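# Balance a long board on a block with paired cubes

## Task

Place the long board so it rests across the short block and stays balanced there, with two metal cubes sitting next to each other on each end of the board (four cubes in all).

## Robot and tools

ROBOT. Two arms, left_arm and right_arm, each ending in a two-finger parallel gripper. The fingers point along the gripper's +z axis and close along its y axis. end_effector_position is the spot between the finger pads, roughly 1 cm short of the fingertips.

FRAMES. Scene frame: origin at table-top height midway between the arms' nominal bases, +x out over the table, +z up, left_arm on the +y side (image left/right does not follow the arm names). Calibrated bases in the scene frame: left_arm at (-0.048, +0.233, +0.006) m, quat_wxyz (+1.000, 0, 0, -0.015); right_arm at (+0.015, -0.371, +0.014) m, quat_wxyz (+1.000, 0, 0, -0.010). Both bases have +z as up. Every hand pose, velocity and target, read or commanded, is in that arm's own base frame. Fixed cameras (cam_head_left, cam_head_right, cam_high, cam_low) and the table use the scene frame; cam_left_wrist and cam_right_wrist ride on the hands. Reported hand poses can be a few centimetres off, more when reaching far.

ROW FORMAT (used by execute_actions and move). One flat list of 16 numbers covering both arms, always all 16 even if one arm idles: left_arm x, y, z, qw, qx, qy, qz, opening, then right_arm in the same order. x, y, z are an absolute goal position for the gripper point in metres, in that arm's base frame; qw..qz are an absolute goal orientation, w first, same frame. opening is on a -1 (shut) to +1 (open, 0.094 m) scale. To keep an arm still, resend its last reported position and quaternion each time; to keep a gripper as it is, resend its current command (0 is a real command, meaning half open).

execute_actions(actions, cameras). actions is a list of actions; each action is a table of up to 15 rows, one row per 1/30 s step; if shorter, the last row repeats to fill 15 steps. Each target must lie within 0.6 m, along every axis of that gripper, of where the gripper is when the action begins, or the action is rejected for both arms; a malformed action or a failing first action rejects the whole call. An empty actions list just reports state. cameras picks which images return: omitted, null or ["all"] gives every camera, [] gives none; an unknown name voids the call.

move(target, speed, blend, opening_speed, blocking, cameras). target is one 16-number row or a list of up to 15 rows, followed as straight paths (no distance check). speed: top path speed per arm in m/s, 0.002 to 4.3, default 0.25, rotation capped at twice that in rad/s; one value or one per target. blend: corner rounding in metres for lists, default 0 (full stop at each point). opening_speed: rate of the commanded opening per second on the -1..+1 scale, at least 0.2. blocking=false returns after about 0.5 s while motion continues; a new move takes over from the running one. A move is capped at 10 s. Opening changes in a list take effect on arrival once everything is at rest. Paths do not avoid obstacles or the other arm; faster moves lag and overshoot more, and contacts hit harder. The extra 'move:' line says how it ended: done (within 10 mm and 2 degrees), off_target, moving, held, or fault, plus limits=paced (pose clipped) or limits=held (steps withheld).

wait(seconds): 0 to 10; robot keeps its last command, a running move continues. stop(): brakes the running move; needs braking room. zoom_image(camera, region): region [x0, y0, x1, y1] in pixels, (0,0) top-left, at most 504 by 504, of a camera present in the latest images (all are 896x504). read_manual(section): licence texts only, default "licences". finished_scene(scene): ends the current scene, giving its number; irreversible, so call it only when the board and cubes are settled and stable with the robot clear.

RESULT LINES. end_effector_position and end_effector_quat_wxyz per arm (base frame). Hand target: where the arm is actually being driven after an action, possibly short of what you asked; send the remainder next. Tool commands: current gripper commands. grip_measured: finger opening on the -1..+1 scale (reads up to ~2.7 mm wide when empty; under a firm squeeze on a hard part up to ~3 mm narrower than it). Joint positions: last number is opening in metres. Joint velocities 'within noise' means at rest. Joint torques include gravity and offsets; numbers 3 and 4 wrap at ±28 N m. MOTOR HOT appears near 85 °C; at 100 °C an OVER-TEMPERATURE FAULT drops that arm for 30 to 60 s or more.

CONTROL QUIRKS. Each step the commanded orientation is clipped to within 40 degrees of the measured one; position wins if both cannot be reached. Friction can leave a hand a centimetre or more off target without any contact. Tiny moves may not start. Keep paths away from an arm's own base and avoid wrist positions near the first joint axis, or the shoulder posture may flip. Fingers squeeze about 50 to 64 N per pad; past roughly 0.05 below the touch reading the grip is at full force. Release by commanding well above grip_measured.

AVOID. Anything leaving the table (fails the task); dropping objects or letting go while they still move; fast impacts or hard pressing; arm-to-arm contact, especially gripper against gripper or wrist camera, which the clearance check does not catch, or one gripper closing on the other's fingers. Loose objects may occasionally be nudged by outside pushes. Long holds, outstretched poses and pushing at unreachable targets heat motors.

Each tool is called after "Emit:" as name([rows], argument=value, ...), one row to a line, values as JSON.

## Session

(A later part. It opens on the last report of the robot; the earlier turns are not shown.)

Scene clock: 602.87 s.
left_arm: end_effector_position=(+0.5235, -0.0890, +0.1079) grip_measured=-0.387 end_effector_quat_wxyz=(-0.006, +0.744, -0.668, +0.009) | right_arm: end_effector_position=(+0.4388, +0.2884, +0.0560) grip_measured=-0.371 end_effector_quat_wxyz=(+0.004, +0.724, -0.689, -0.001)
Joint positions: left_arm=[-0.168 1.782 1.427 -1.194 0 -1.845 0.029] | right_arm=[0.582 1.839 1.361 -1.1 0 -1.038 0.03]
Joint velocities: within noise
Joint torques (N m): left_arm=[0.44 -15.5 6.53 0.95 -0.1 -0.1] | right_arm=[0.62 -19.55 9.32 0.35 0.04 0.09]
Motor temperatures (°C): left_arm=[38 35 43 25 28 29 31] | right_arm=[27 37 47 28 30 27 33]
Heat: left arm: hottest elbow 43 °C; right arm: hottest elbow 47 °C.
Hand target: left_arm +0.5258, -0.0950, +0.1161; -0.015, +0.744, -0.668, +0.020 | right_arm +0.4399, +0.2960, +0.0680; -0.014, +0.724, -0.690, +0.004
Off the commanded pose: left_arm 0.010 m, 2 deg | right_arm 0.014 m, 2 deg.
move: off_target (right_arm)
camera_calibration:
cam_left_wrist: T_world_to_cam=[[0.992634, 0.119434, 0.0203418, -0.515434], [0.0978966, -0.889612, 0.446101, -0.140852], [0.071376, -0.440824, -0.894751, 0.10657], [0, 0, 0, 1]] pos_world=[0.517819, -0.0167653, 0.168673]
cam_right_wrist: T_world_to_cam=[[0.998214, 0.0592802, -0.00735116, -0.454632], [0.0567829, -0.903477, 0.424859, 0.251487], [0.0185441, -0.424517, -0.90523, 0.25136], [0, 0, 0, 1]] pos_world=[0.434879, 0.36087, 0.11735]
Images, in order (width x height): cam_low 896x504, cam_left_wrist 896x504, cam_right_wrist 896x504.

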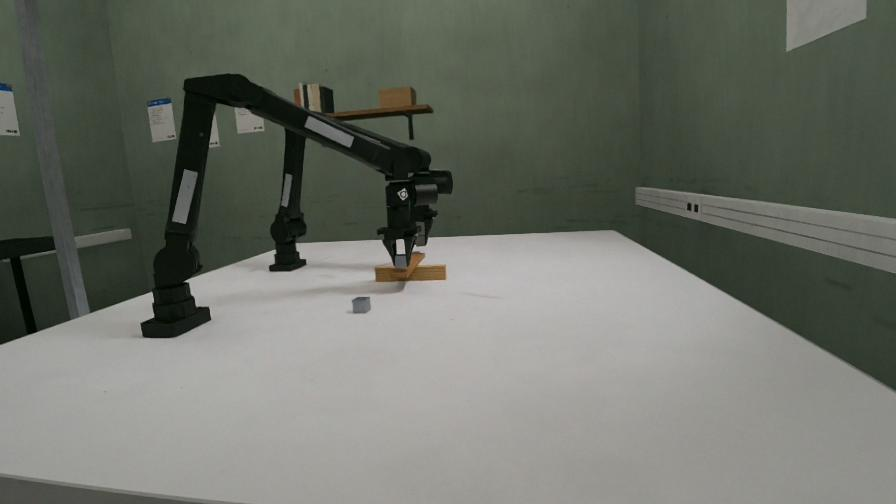

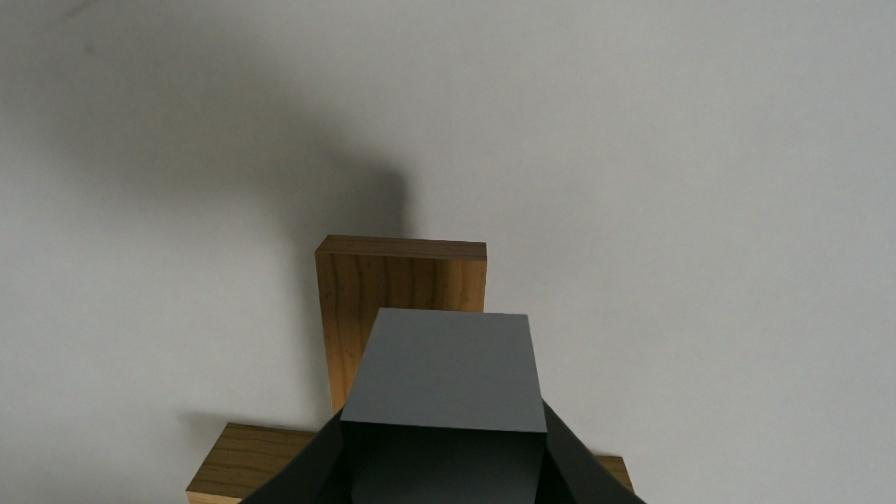

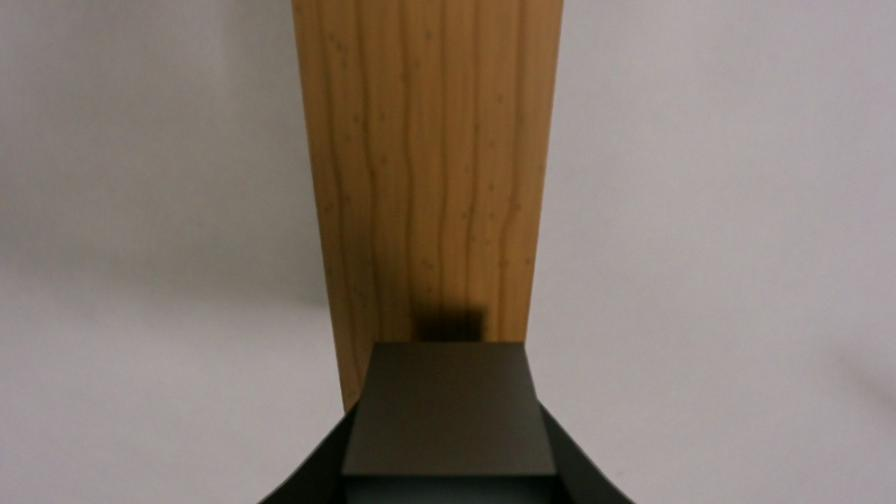

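Emit:
move([
  [0.509, -0.0945, 0.105, 0.010, -0.7443, 0.6678, -0.014, -0.6, 0.434, 0.291, 0.064, -0.014, 0.7235, -0.6904, 0.004, -0.6],
], speed=0.06, cameras=["cam_low", "cam_left_wrist", "cam_right_wrist"])

Emit:
zoom_image(camera="cam_low", region=[350, 200, 480, 310])

Scene clock: 615.53 s.
left_arm: end_effector_position=(+0.5062, -0.0875, +0.0905) grip_measured=-0.387 end_effector_quat_wxyz=(+0.002, +0.744, -0.668, -0.003) | right_arm: end_effector_position=(+0.4324, +0.2841, +0.0520) grip_measured=-0.371 end_effector_quat_wxyz=(+0.004, +0.724, -0.689, -0.001)
Joint positions: left_arm=[-0.17 1.774 1.367 -1.17 0 -1.85 0.029] | right_arm=[0.582 1.827 1.331 -1.083 0 -1.038 0.03]
Joint velocities: within noise
Joint torques (N m): left_arm=[0.09 -16.32 6.23 1.07 -0.04 -0.07] | right_arm=[0.44 -19.25 9.18 0.39 0.04 0.07]
Motor temperatures (°C): left_arm=[38 35 43 25 28 29 31] | right_arm=[27 38 45 28 30 27 33]
Heat: left arm: hottest elbow 43 °C; right arm: hottest elbow 45 °C.
Hand target: left_arm +0.5088, -0.0944, +0.1049; -0.010, +0.744, -0.668, +0.014 | right_arm +0.4338, +0.2910, +0.0640; -0.014, +0.724, -0.690, +0.004
Off the commanded pose: left_arm 0.016 m, 2 deg | right_arm 0.014 m, 2 deg.
move: off_target (left_arm, right_arm)
camera_calibration:
cam_left_wrist: T_world_to_cam=[[0.992645, 0.120851, -0.00707763, -0.495551], [0.111676, -0.891583, 0.438871, -0.136534], [0.0467277, -0.436434, -0.898522, 0.106053], [0, 0, 0, 1]] pos_world=[0.502199, -0.0155583, 0.151704]
cam_right_wrist: T_world_to_cam=[[0.998214, 0.0592395, -0.00767767, -0.447973], [0.0568809, -0.903384, 0.425044, 0.249659], [0.0182435, -0.424722, -0.90514, 0.246266], [0, 0, 0, 1]] pos_world=[0.428479, 0.35667, 0.11335]
Images, in order (width x height): cam_low 896x504, cam_left_wrist 896x504, cam_right_wrist 896x504.

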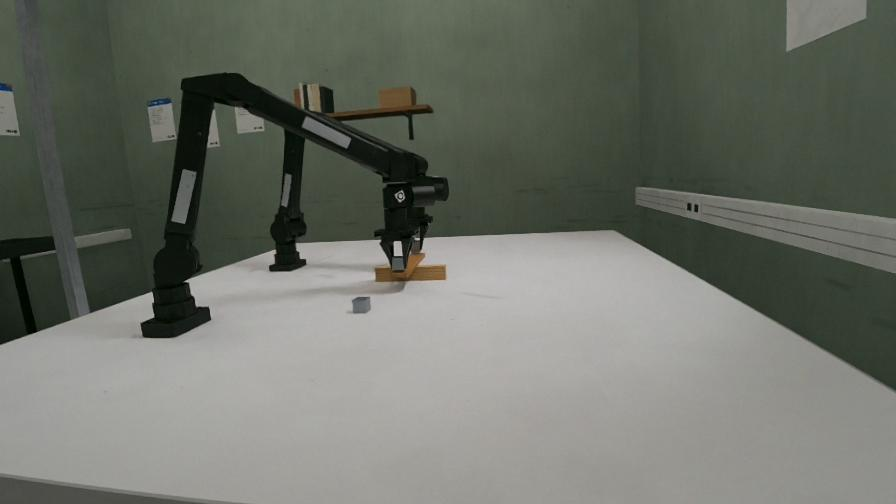

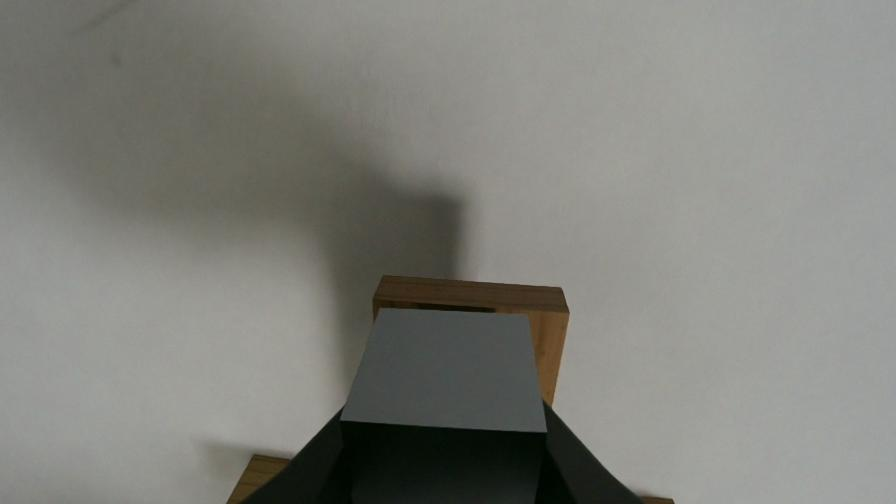

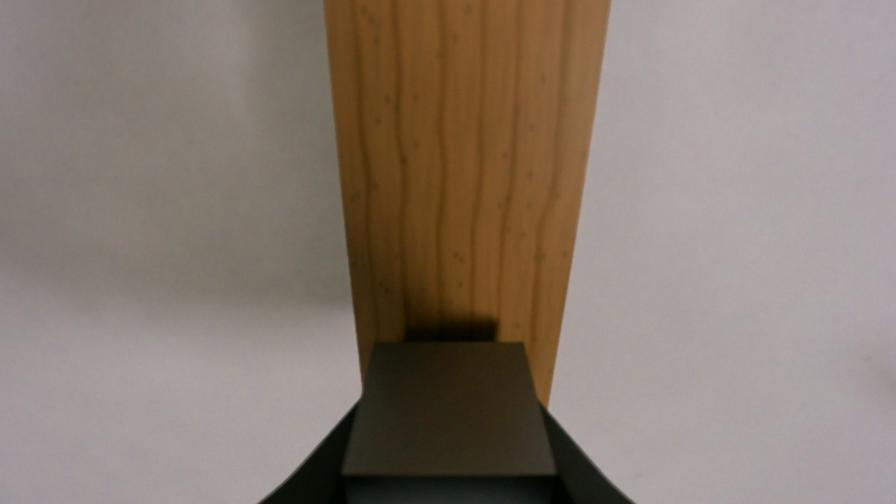

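Scaled by 3.877.

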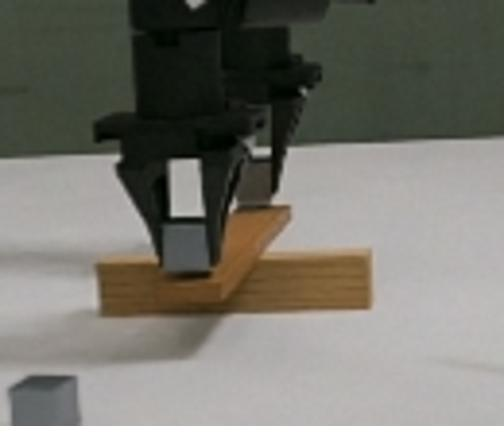

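Emit:
move([
  [0.5145, -0.0955, 0.105, 0.010, -0.7443, 0.6678, -0.014, -0.6, 0.4365, 0.2915, 0.063, -0.014, 0.7235, -0.6904, 0.004, -0.6],
], speed=0.05, cameras=["cam_low", "cam_left_wrist", "cam_right_wrist"])

Emit:
zoom_image(camera="cam_low", region=[350, 200, 480, 310])

Scene clock: 623.13 s.
left_arm: end_effector_position=(+0.5062, -0.0875, +0.0905) grip_measured=-0.387 end_effector_quat_wxyz=(+0.002, +0.745, -0.668, -0.003) | right_arm: end_effector_position=(+0.4324, +0.2842, +0.0520) grip_measured=-0.371 end_effector_quat_wxyz=(+0.004, +0.724, -0.689, -0.001)
Joint positions: left_arm=[-0.17 1.774 1.367 -1.17 0 -1.85 0.029] | right_arm=[0.582 1.827 1.331 -1.082 0 -1.038 0.03]
Joint velocities: within noise
Joint torques (N m): left_arm=[0.44 -15.79 7.46 0.77 -0.08 -0.11] | right_arm=[0.32 -18.73 9.83 0.32 0.04 0.06]
Motor temperatures (°C): left_arm=[38 34 42 25 28 29 32] | right_arm=[27 38 44 28 30 27 33]
Heat: left arm: hottest elbow 42 °C; right arm: hottest elbow 44 °C.
Hand target: left_arm +0.5141, -0.0954, +0.1051; -0.010, +0.744, -0.668, +0.014 | right_arm +0.4364, +0.2915, +0.0631; -0.014, +0.724, -0.690, +0.004
Off the commanded pose: left_arm 0.019 m, 2 deg | right_arm 0.014 m, 2 deg.
move: off_target (left_arm, right_arm)
camera_calibration:
cam_left_wrist: T_world_to_cam=[[0.99259, 0.121302, -0.00707356, -0.495418], [0.112079, -0.891526, 0.438884, -0.136725], [0.0469313, -0.436425, -0.898516, 0.105955], [0, 0, 0, 1]] pos_world=[0.502098, -0.0155572, 0.151704]
cam_right_wrist: T_world_to_cam=[[0.998214, 0.0592802, -0.00735116, -0.448024], [0.0567829, -0.903477, 0.424859, 0.249756], [0.0185441, -0.424517, -0.90523, 0.246074], [0, 0, 0, 1]] pos_world=[0.428479, 0.35667, 0.11335]
Images, in order (width x height): cam_low 896x504, cam_left_wrist 896x504, cam_right_wrist 896x504.

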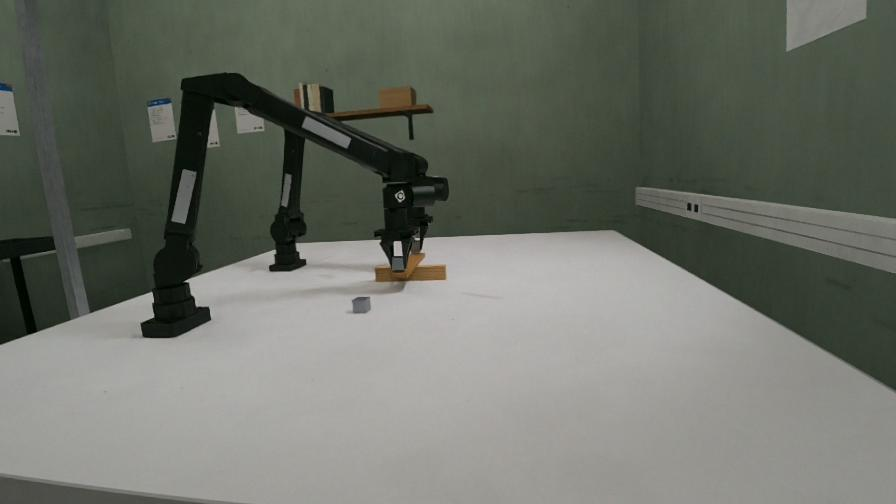

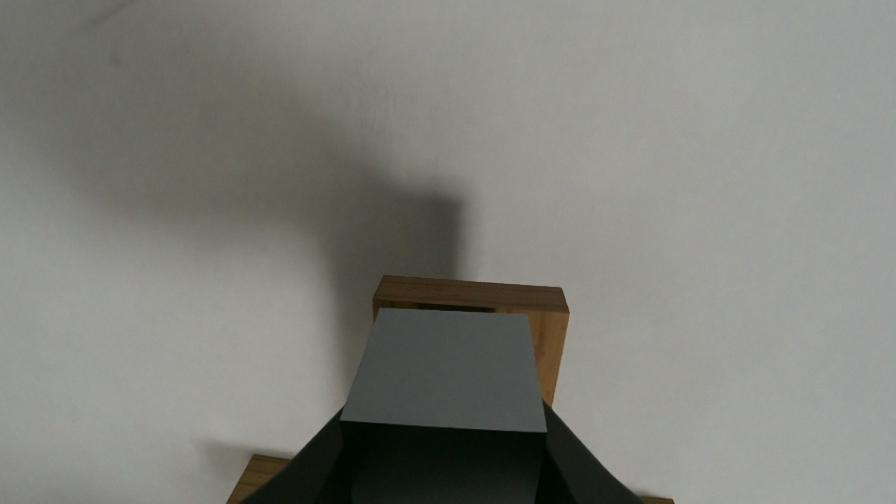

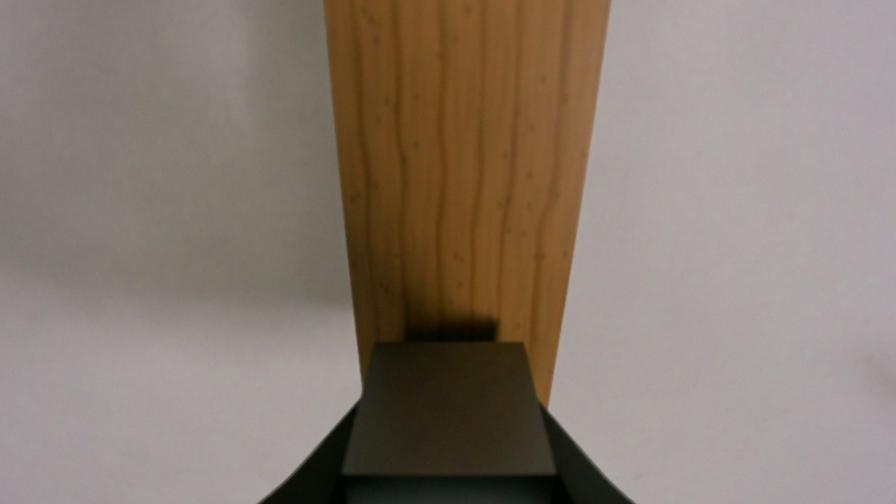

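Scaled by 3.877.

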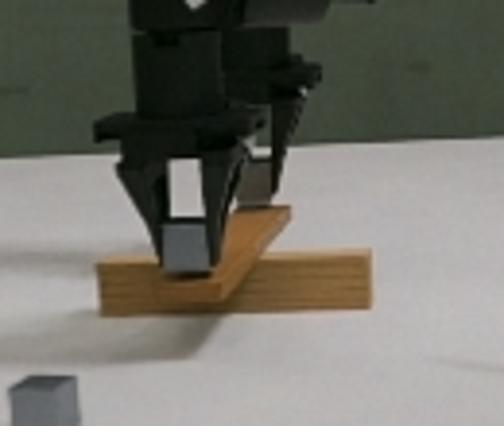

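Emit:
move([
  [0.518, -0.0960, 0.098, 0.010, -0.7443, 0.6678, -0.014, -0.6, 0.4385, 0.2915, 0.059, -0.014, 0.7235, -0.6904, 0.004, -0.6],
], speed=0.04, cameras=["cam_low", "cam_left_wrist", "cam_right_wrist"])

Emit:
zoom_image(camera="cam_low", region=[350, 200, 480, 310])

Scene clock: 631.90 s.
left_arm: end_effector_position=(+0.5082, -0.0878, +0.0905) grip_measured=-0.387 end_effector_quat_wxyz=(+0.000, +0.745, -0.668, +0.000) | right_arm: end_effector_position=(+0.4339, +0.2852, +0.0520) grip_measured=-0.371 end_effector_quat_wxyz=(+0.000, +0.724, -0.689, +0.000)
Joint positions: left_arm=[-0.17 1.774 1.367 -1.162 0 -1.85 0.029] | right_arm=[0.582 1.827 1.331 -1.075 0 -1.038 0.03]
Joint velocities: within noise
Joint torques (N m): left_arm=[0.56 -14.15 7.79 0.88 -0.09 -0.05] | right_arm=[0.15 -18.02 9.94 0.31 0.04 0.04]
Motor temperatures (°C): left_arm=[38 34 41 25 28 29 32] | right_arm=[27 38 44 28 30 27 33]
Heat: left arm: hottest elbow 41 °C; right arm: hottest elbow 44 °C.
Hand target: left_arm +0.5176, -0.0959, +0.0982; -0.010, +0.744, -0.668, +0.014 | right_arm +0.4384, +0.2916, +0.0592; -0.014, +0.724, -0.690, +0.004
Off the commanded pose: left_arm 0.015 m, 2 deg | right_arm 0.011 m, 2 deg.
move: off_target (left_arm, right_arm)
camera_calibration:
cam_left_wrist: T_world_to_cam=[[0.992619, 0.121273, 0.000584451, -0.498064], [0.108592, -0.890955, 0.440917, -0.135581], [0.0539919, -0.437599, -0.897548, 0.102003], [0, 0, 0, 1]] pos_world=[0.503604, -0.0157581, 0.151623]
cam_right_wrist: T_world_to_cam=[[0.998239, 0.0593111, -0.00104179, -0.450004], [0.0542207, -0.905159, 0.4216, 0.252355], [0.0240626, -0.420914, -0.906781, 0.243178], [0, 0, 0, 1]] pos_world=[0.429677, 0.357469, 0.113647]
Images, in order (width x height): cam_low 896x504, cam_left_wrist 896x504, cam_right_wrist 896x504.

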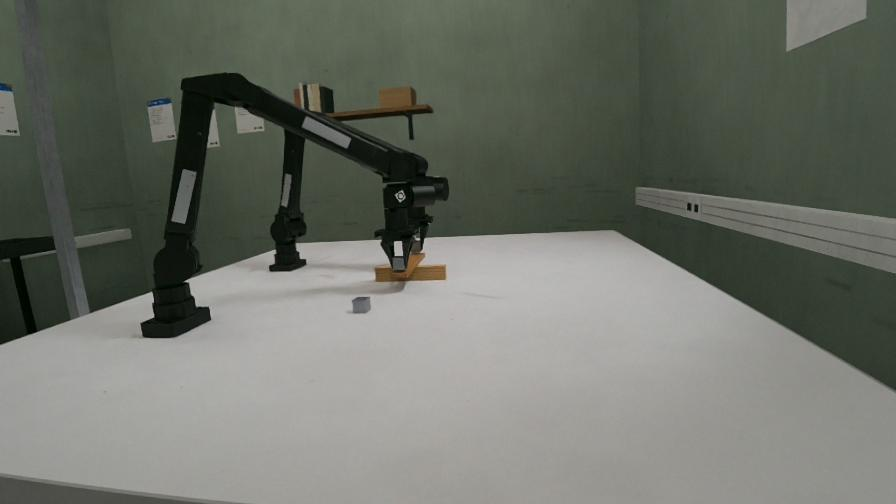

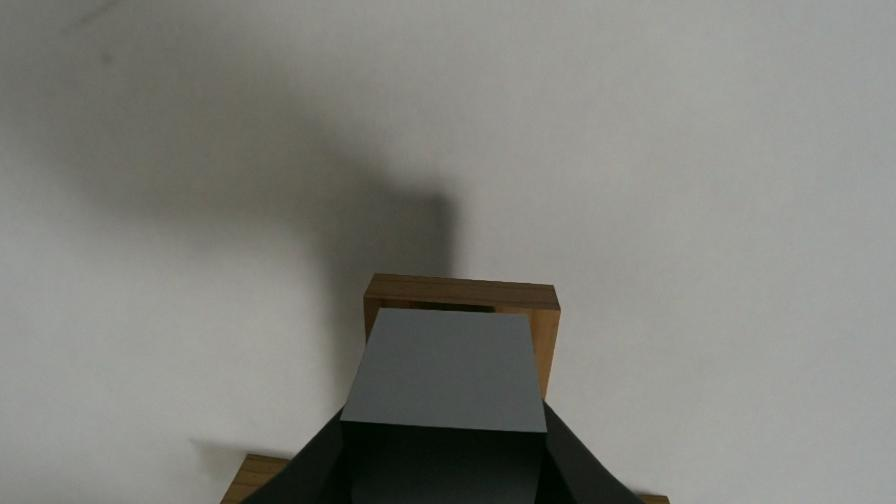

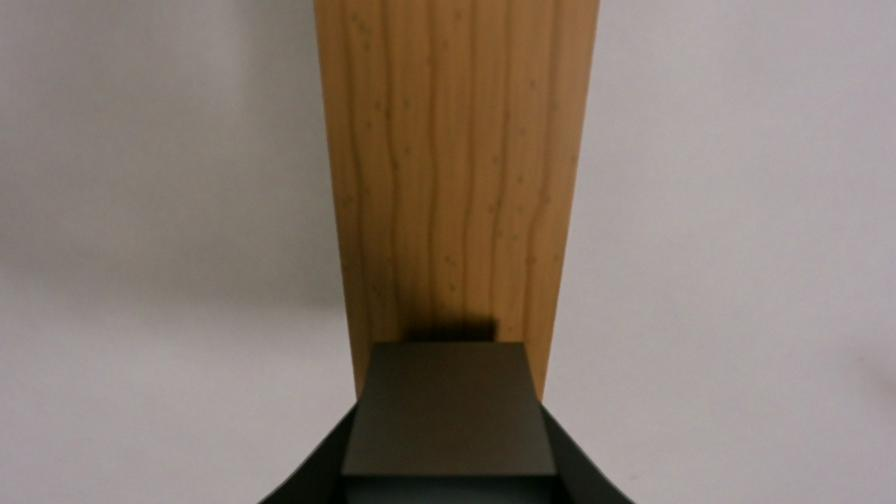

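Scaled by 3.877.

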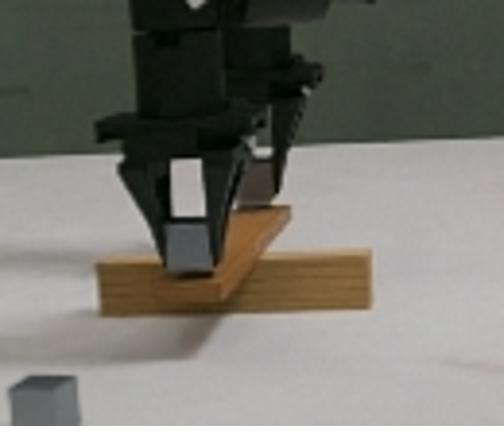

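Emit:
move([
  [0.521, -0.0965, 0.090, 0.010, -0.7443, 0.6678, -0.014, -0.6, 0.4385, 0.2915, 0.051, -0.014, 0.7235, -0.6904, 0.004, -0.6],
], speed=0.03, cameras=["cam_low", "cam_left_wrist", "cam_right_wrist"])

Emit:
zoom_image(camera="cam_low", region=[350, 200, 480, 310])

Scene clock: 638.47 s.
left_arm: end_effector_position=(+0.5118, -0.0885, +0.0860) grip_measured=-0.387 end_effector_quat_wxyz=(-0.002, +0.745, -0.668, +0.004) | right_arm: end_effector_position=(+0.4378, +0.2877, +0.0520) grip_measured=-0.371 end_effector_quat_wxyz=(-0.009, +0.724, -0.689, +0.002)
Joint positions: left_arm=[-0.17 1.783 1.367 -1.146 0 -1.85 0.029] | right_arm=[0.582 1.827 1.331 -1.056 0 -1.038 0.03]
Joint velocities: within noise
Joint torques (N m): left_arm=[0.32 -14.15 7.69 1.07 -0.05 -0.05] | right_arm=[0.15 -17.2 9.14 0.42 0.05 0.04]
Motor temperatures (°C): left_arm=[38 34 41 25 28 28 32] | right_arm=[27 38 43 28 30 27 33]
Heat: left arm: hottest elbow 41 °C; right arm: hottest elbow 43 °C.
Hand target: left_arm +0.5207, -0.0964, +0.0902; -0.010, +0.744, -0.668, +0.014 | right_arm +0.4385, +0.2916, +0.0511; -0.014, +0.724, -0.690, +0.004
Off the commanded pose: left_arm 0.013 m, 1 deg | right_arm 0.004 m, 1 deg.
move: off_target (left_arm)
camera_calibration:
cam_left_wrist: T_world_to_cam=[[0.992591, 0.121242, 0.00792394, -0.502235], [0.105221, -0.89037, 0.442911, -0.132974], [0.0607548, -0.438795, -0.896531, 0.0937683], [0, 0, 0, 1]] pos_world=[0.506809, -0.0163591, 0.146942]
cam_right_wrist: T_world_to_cam=[[0.99813, 0.0592305, 0.0151088, -0.45467], [0.0477156, -0.909452, 0.413063, 0.258869], [0.0382066, -0.41157, -0.910577, 0.235456], [0, 0, 0, 1]] pos_world=[0.432472, 0.359265, 0.114341]
Images, in order (width x height): cam_low 896x504, cam_left_wrist 896x504, cam_right_wrist 896x504.

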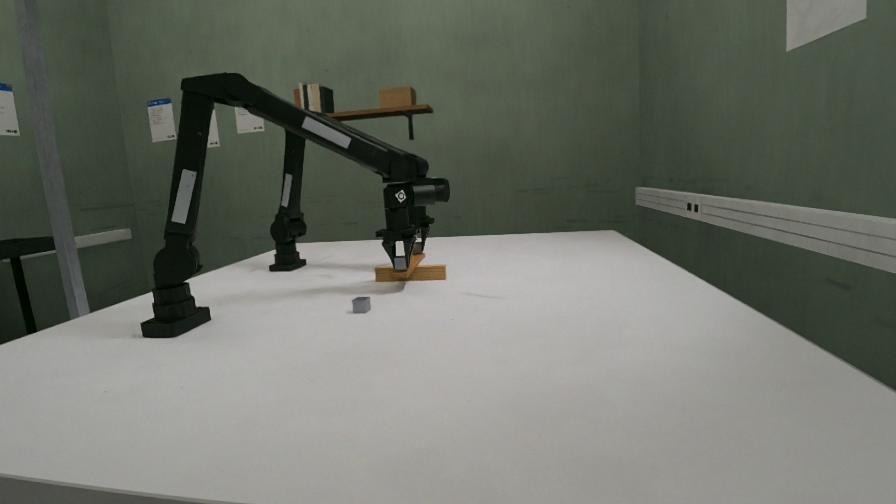

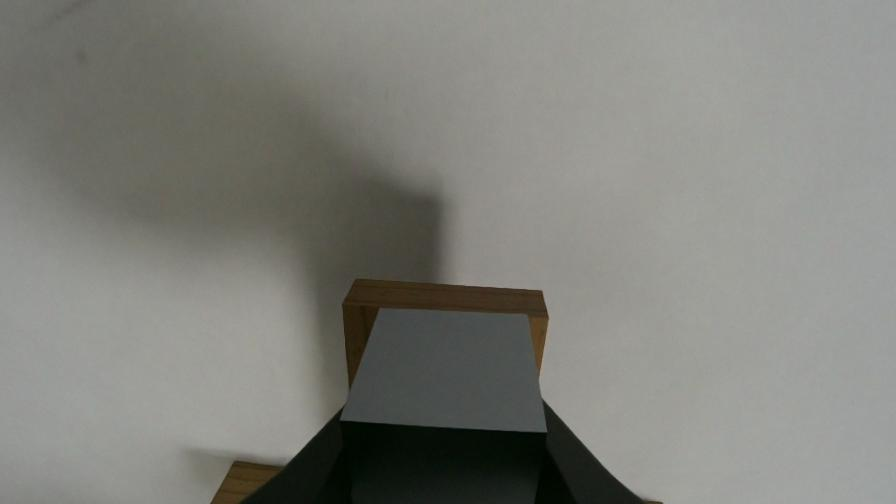

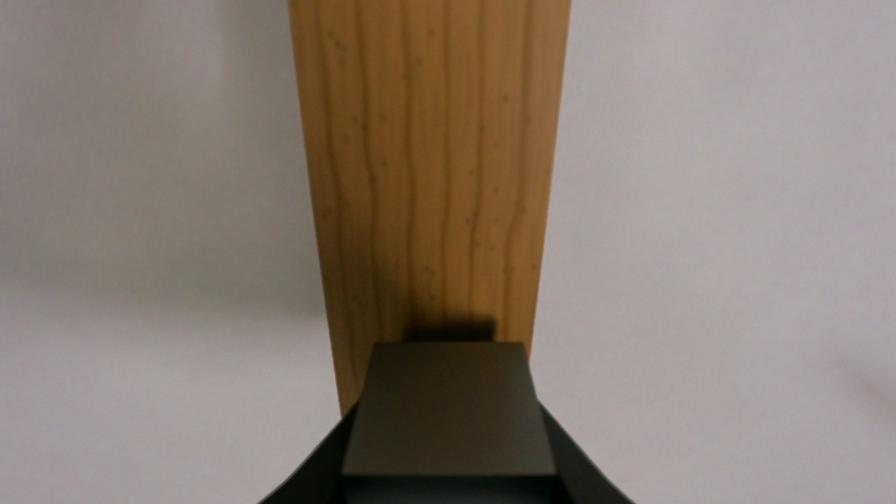

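Scaled by 3.877.

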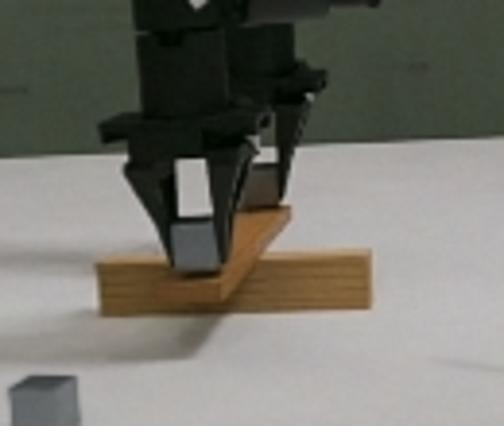

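Emit:
move([
  [0.5205, -0.0965, 0.085, 0.008, -0.7443, 0.6678, -0.010, -0.6, 0.436, 0.2905, 0.044, -0.004, 0.7235, -0.6904, 0.001, -0.6],
], speed=0.03, cameras=["cam_low", "cam_left_wrist", "cam_right_wrist"])

Emit:
zoom_image(camera="cam_low", region=[350, 200, 480, 310])

Scene clock: 656.83 s.
left_arm: end_effector_position=(+0.5114, -0.0886, +0.0816) grip_measured=-0.387 end_effector_quat_wxyz=(+0.000, +0.744, -0.668, +0.000) | right_arm: end_effector_position=(+0.4379, +0.2877, +0.0520) grip_measured=-0.371 end_effector_quat_wxyz=(-0.009, +0.724, -0.689, +0.002)
Joint positions: left_arm=[-0.171 1.792 1.367 -1.146 0 -1.85 0.029] | right_arm=[0.582 1.827 1.331 -1.056 0 -1.038 0.03]
Joint velocities: within noise
Joint torques (N m): left_arm=[0.32 -13.63 7.42 1.02 -0.1 -0.05] | right_arm=[0.26 -16.03 9.18 0.14 -0.01 0.04]
Motor temperatures (°C): left_arm=[38 33 41 25 28 28 32] | right_arm=[27 37 42 28 30 27 33]
Heat: left arm: hottest elbow 41 °C; right arm: hottest elbow 42 °C.
Hand target: left_arm +0.5202, -0.0966, +0.0850; -0.008, +0.744, -0.668, +0.010 | right_arm +0.4359, +0.2905, +0.0441; -0.004, +0.724, -0.690, +0.001
Off the commanded pose: left_arm 0.013 m, 1 deg | right_arm 0.009 m, 1 deg.
move: off_target (left_arm)
camera_calibration:
cam_left_wrist: T_world_to_cam=[[0.992671, 0.120851, -0.000506614, -0.501115], [0.10871, -0.891098, 0.440599, -0.132744], [0.0527954, -0.437424, -0.897704, 0.0941155], [0, 0, 0, 1]] pos_world=[0.506903, -0.0165591, 0.142721]
cam_right_wrist: T_world_to_cam=[[0.998128, 0.0591709, 0.0154775, -0.454795], [0.0475176, -0.909549, 0.412871, 0.259097], [0.0385074, -0.411362, -0.910658, 0.235298], [0, 0, 0, 1]] pos_world=[0.432572, 0.359365, 0.114341]
Images, in order (width x height): cam_low 896x504, cam_left_wrist 896x504, cam_right_wrist 896x504.

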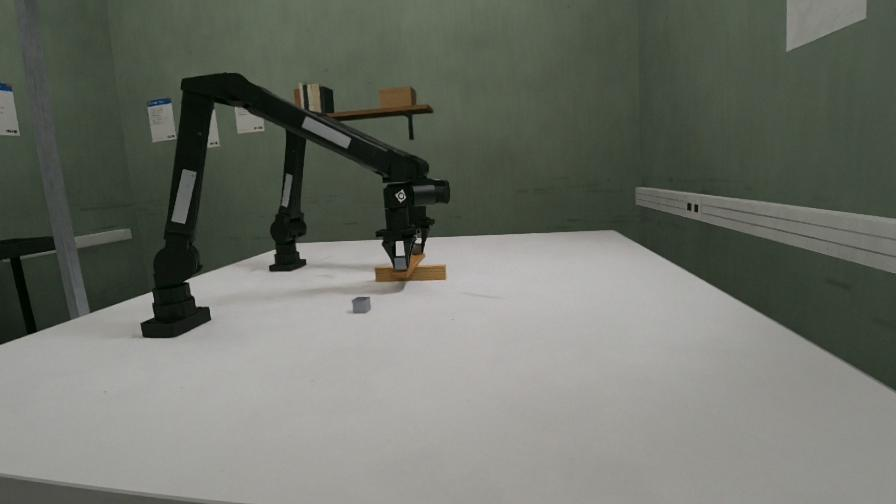

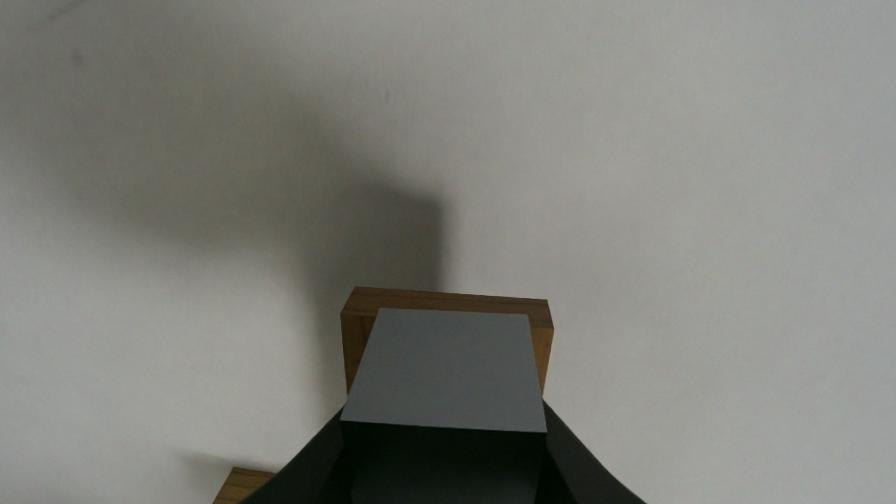

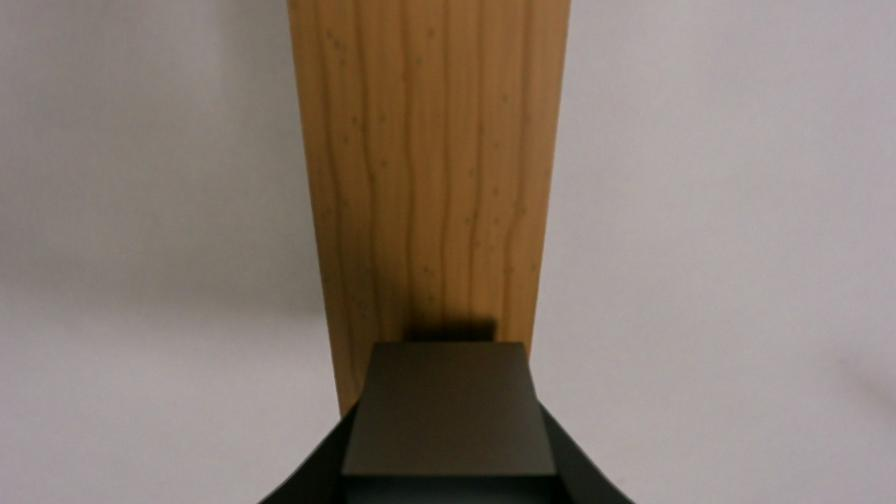

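Scaled by 3.877.

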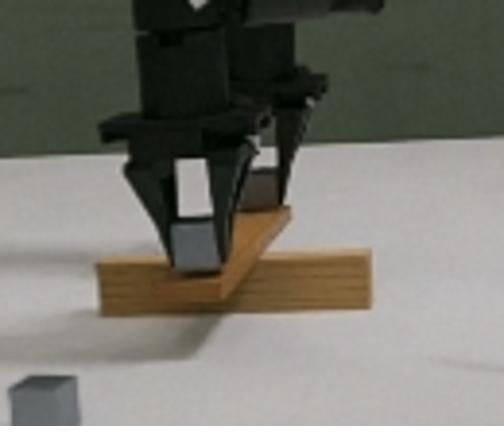

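Emit:
zoom_image(camera="cam_right_wrist", region=[300, 260, 600, 430])

Emit:
zoom_image(camera="cam_low", region=[380, 245, 440, 285])

Scaled by 1.680.

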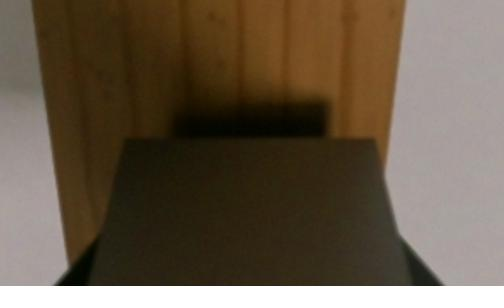

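Scaled by 8.400.

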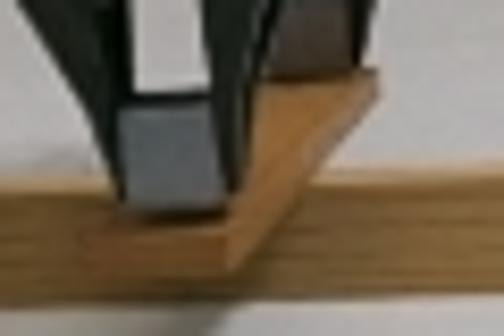

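Emit:
move([
  [0.5205, -0.0965, 0.083, 0.008, -0.7443, 0.6678, -0.010, -0.6, 0.434, 0.289, 0.037, -0.001, 0.7235, -0.6904, 0.0, -0.6],
], speed=0.02, cameras=["cam_low", "cam_left_wrist", "cam_right_wrist"])

Emit:
zoom_image(camera="cam_low", region=[380, 245, 440, 285])

Emit:
zoom_image(camera="cam_right_wrist", region=[300, 260, 600, 430])

Scene clock: 669.57 s.
left_arm: end_effector_position=(+0.5128, -0.0888, +0.0812) grip_measured=-0.387 end_effector_quat_wxyz=(-0.001, +0.745, -0.668, +0.002) | right_arm: end_effector_position=(+0.4340, +0.2852, +0.0458) grip_measured=-0.371 end_effector_quat_wxyz=(-0.003, +0.724, -0.689, +0.001)
Joint positions: left_arm=[-0.171 1.793 1.367 -1.14 0 -1.85 0.029] | right_arm=[0.582 1.831 1.319 -1.052 0 -1.038 0.03]
Joint velocities: within noise
Joint torques (N m): left_arm=[0.73 -13.22 7.34 1.02 -0.11 -0.04] | right_arm=[0.15 -15.74 9.21 0.38 -0.04 0.04]
Motor temperatures (°C): left_arm=[38 33 41 25 28 28 32] | right_arm=[27 37 42 28 30 27 33]
Heat: left arm: hottest elbow 41 °C; right arm: hottest elbow 42 °C.
Hand target: left_arm +0.5202, -0.0966, +0.0830; -0.008, +0.744, -0.668, +0.010 | right_arm +0.4338, +0.2890, +0.0371; -0.001, +0.724, -0.690, +0.000
Off the commanded pose: left_arm 0.011 m, 1 deg | right_arm 0.010 m, 0 deg.
move: off_target (left_arm)
camera_calibration:
cam_left_wrist: T_world_to_cam=[[0.992607, 0.121299, 0.004232, -0.50282], [0.106955, -0.890646, 0.441938, -0.132118], [0.0573761, -0.438218, -0.897035, 0.0910962], [0, 0, 0, 1]] pos_world=[0.508006, -0.0167585, 0.142232]
cam_right_wrist: T_world_to_cam=[[0.998229, 0.0593142, 0.00457143, -0.450199], [0.051955, -0.906645, 0.418682, 0.256501], [0.0289785, -0.417703, -0.908121, 0.234638], [0, 0, 0, 1]] pos_world=[0.429275, 0.357268, 0.107745]
Images, in order (width x height): cam_low 896x504, cam_left_wrist 896x504, cam_right_wrist 896x504.

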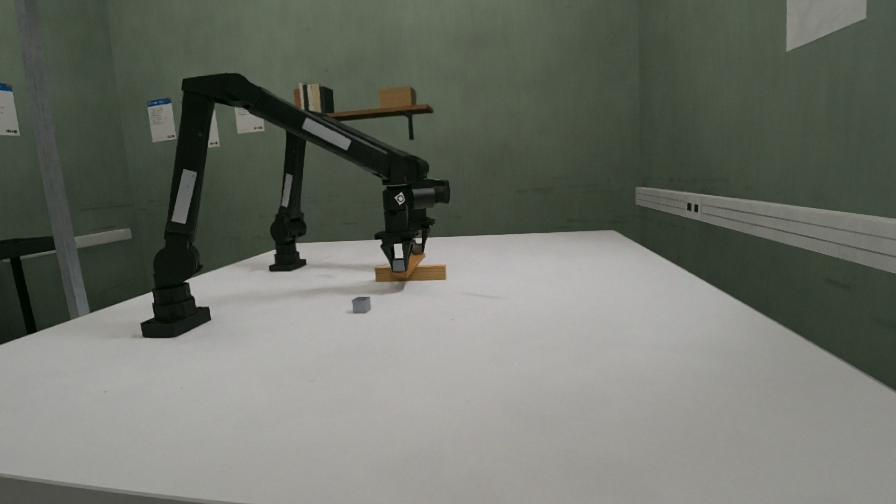

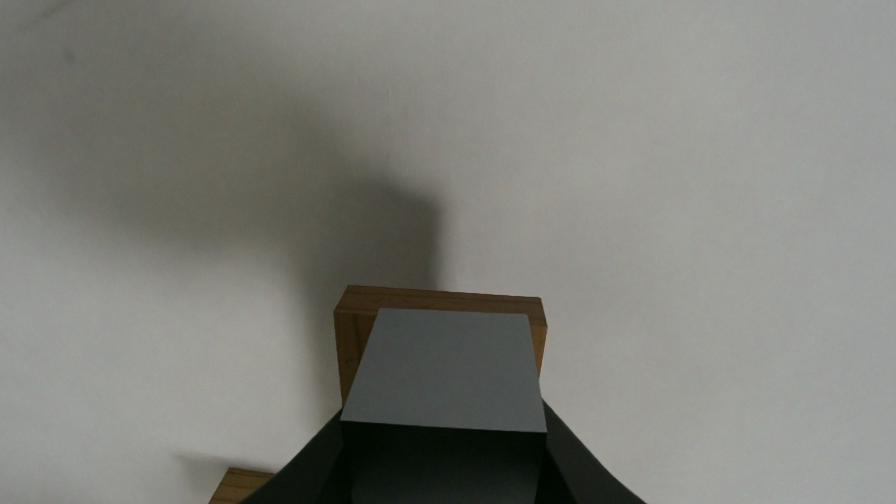

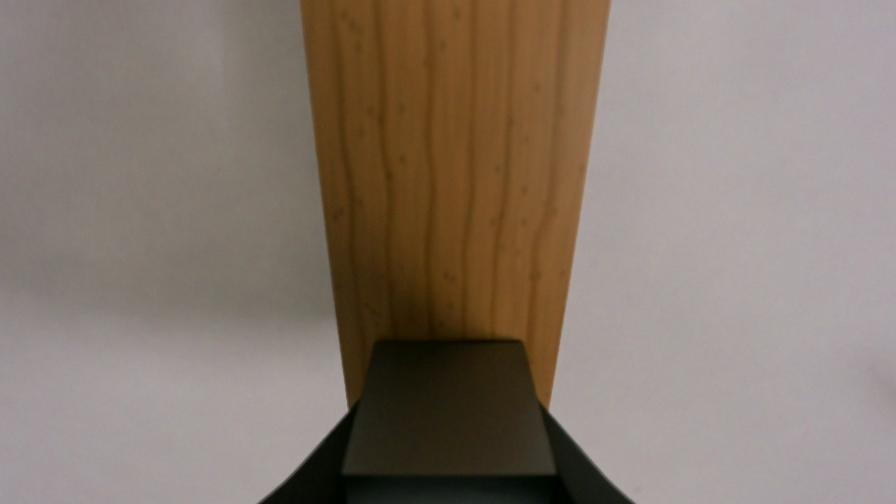

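Scaled by 8.400.

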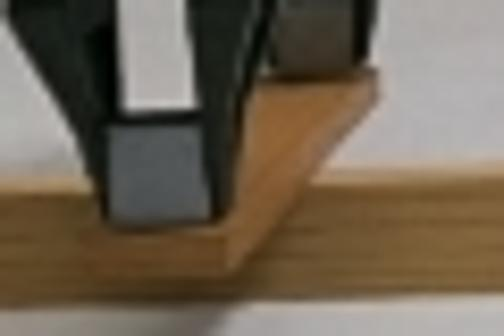

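Scaled by 1.680.

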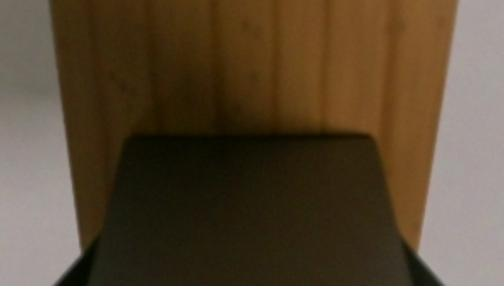

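Emit:
move([
  [0.5205, -0.0965, 0.079, 0.008, -0.7443, 0.6678, -0.010, -0.6, 0.434, 0.289, 0.037, -0.001, 0.7235, -0.6904, 0.0, -0.6],
], speed=0.02, cameras=["cam_low", "cam_left_wrist"])

Emit:
zoom_image(camera="cam_left_wrist", region=[300, 260, 600, 430])

Scene clock: 677.93 s.
left_arm: end_effector_position=(+0.5146, -0.0892, +0.0805) grip_measured=-0.387 end_effector_quat_wxyz=(-0.003, +0.745, -0.668, +0.005) | right_arm: end_effector_position=(+0.4340, +0.2852, +0.0458) grip_measured=-0.371 end_effector_quat_wxyz=(-0.003, +0.724, -0.689, +0.001)
Joint positions: left_arm=[-0.171 1.794 1.367 -1.132 0 -1.85 0.029] | right_arm=[0.582 1.831 1.319 -1.052 0 -1.038 0.03]
Joint velocities: within noise
Joint torques (N m): left_arm=[0.5 -14.56 6.94 1.01 -0.11 -0.09] | right_arm=[0.15 -15.74 9.21 0.36 -0.04 0.04]
Motor temperatures (°C): left_arm=[38 33 41 25 28 28 32] | right_arm=[27 37 42 28 30 27 33]
Heat: left arm: hottest elbow 41 °C; right arm: hottest elbow 42 °C.
Hand target: left_arm +0.5203, -0.0965, +0.0790; -0.008, +0.744, -0.668, +0.010 | right_arm +0.4338, +0.2890, +0.0371; -0.001, +0.724, -0.690, +0.000
Off the commanded pose: left_arm 0.010 m, 1 deg | right_arm 0.010 m, 0 deg.
move: done
camera_calibration:
cam_left_wrist: T_world_to_cam=[[0.992567, 0.121252, 0.0104004, -0.505039], [0.104096, -0.890175, 0.443568, -0.130866], [0.0630416, -0.439189, -0.89618, 0.0872003], [0, 0, 0, 1]] pos_world=[0.509411, -0.0169594, 0.141448]
Images, in order (width x height): cam_low 896x504, cam_left_wrist 896x504.

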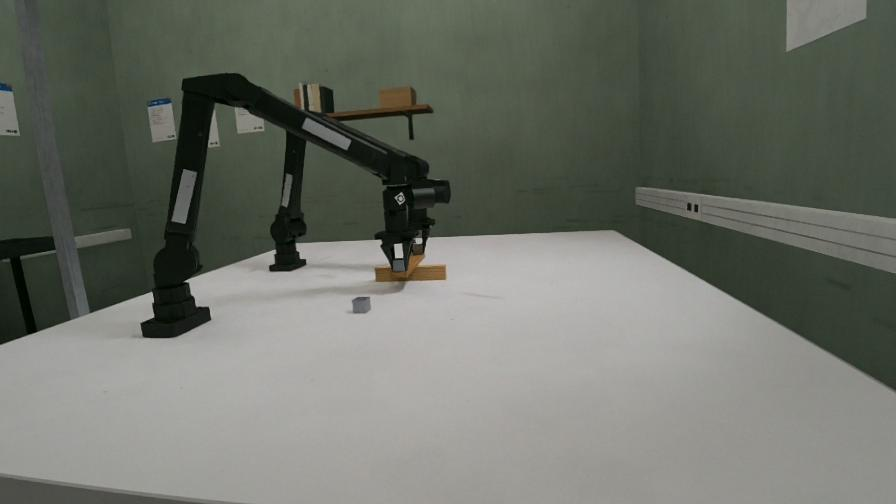

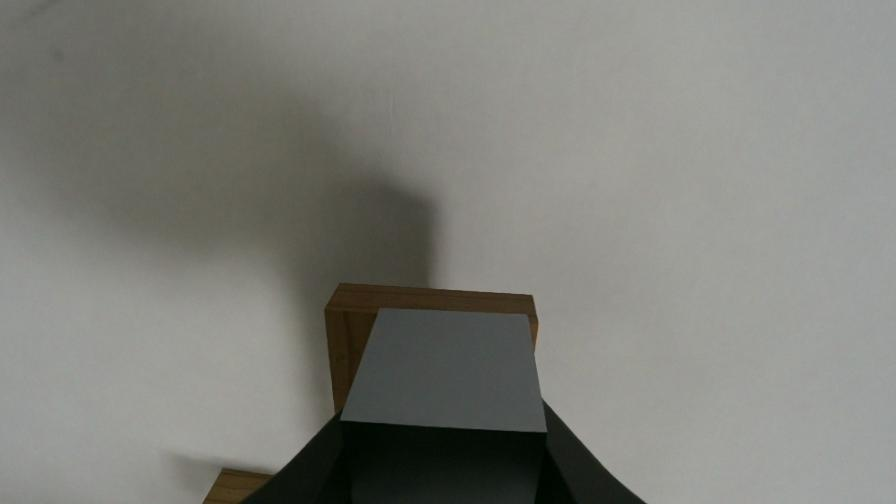

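Scaled by 1.680.

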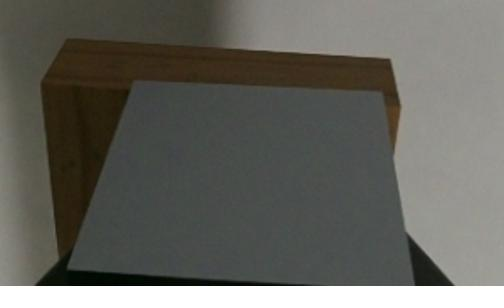

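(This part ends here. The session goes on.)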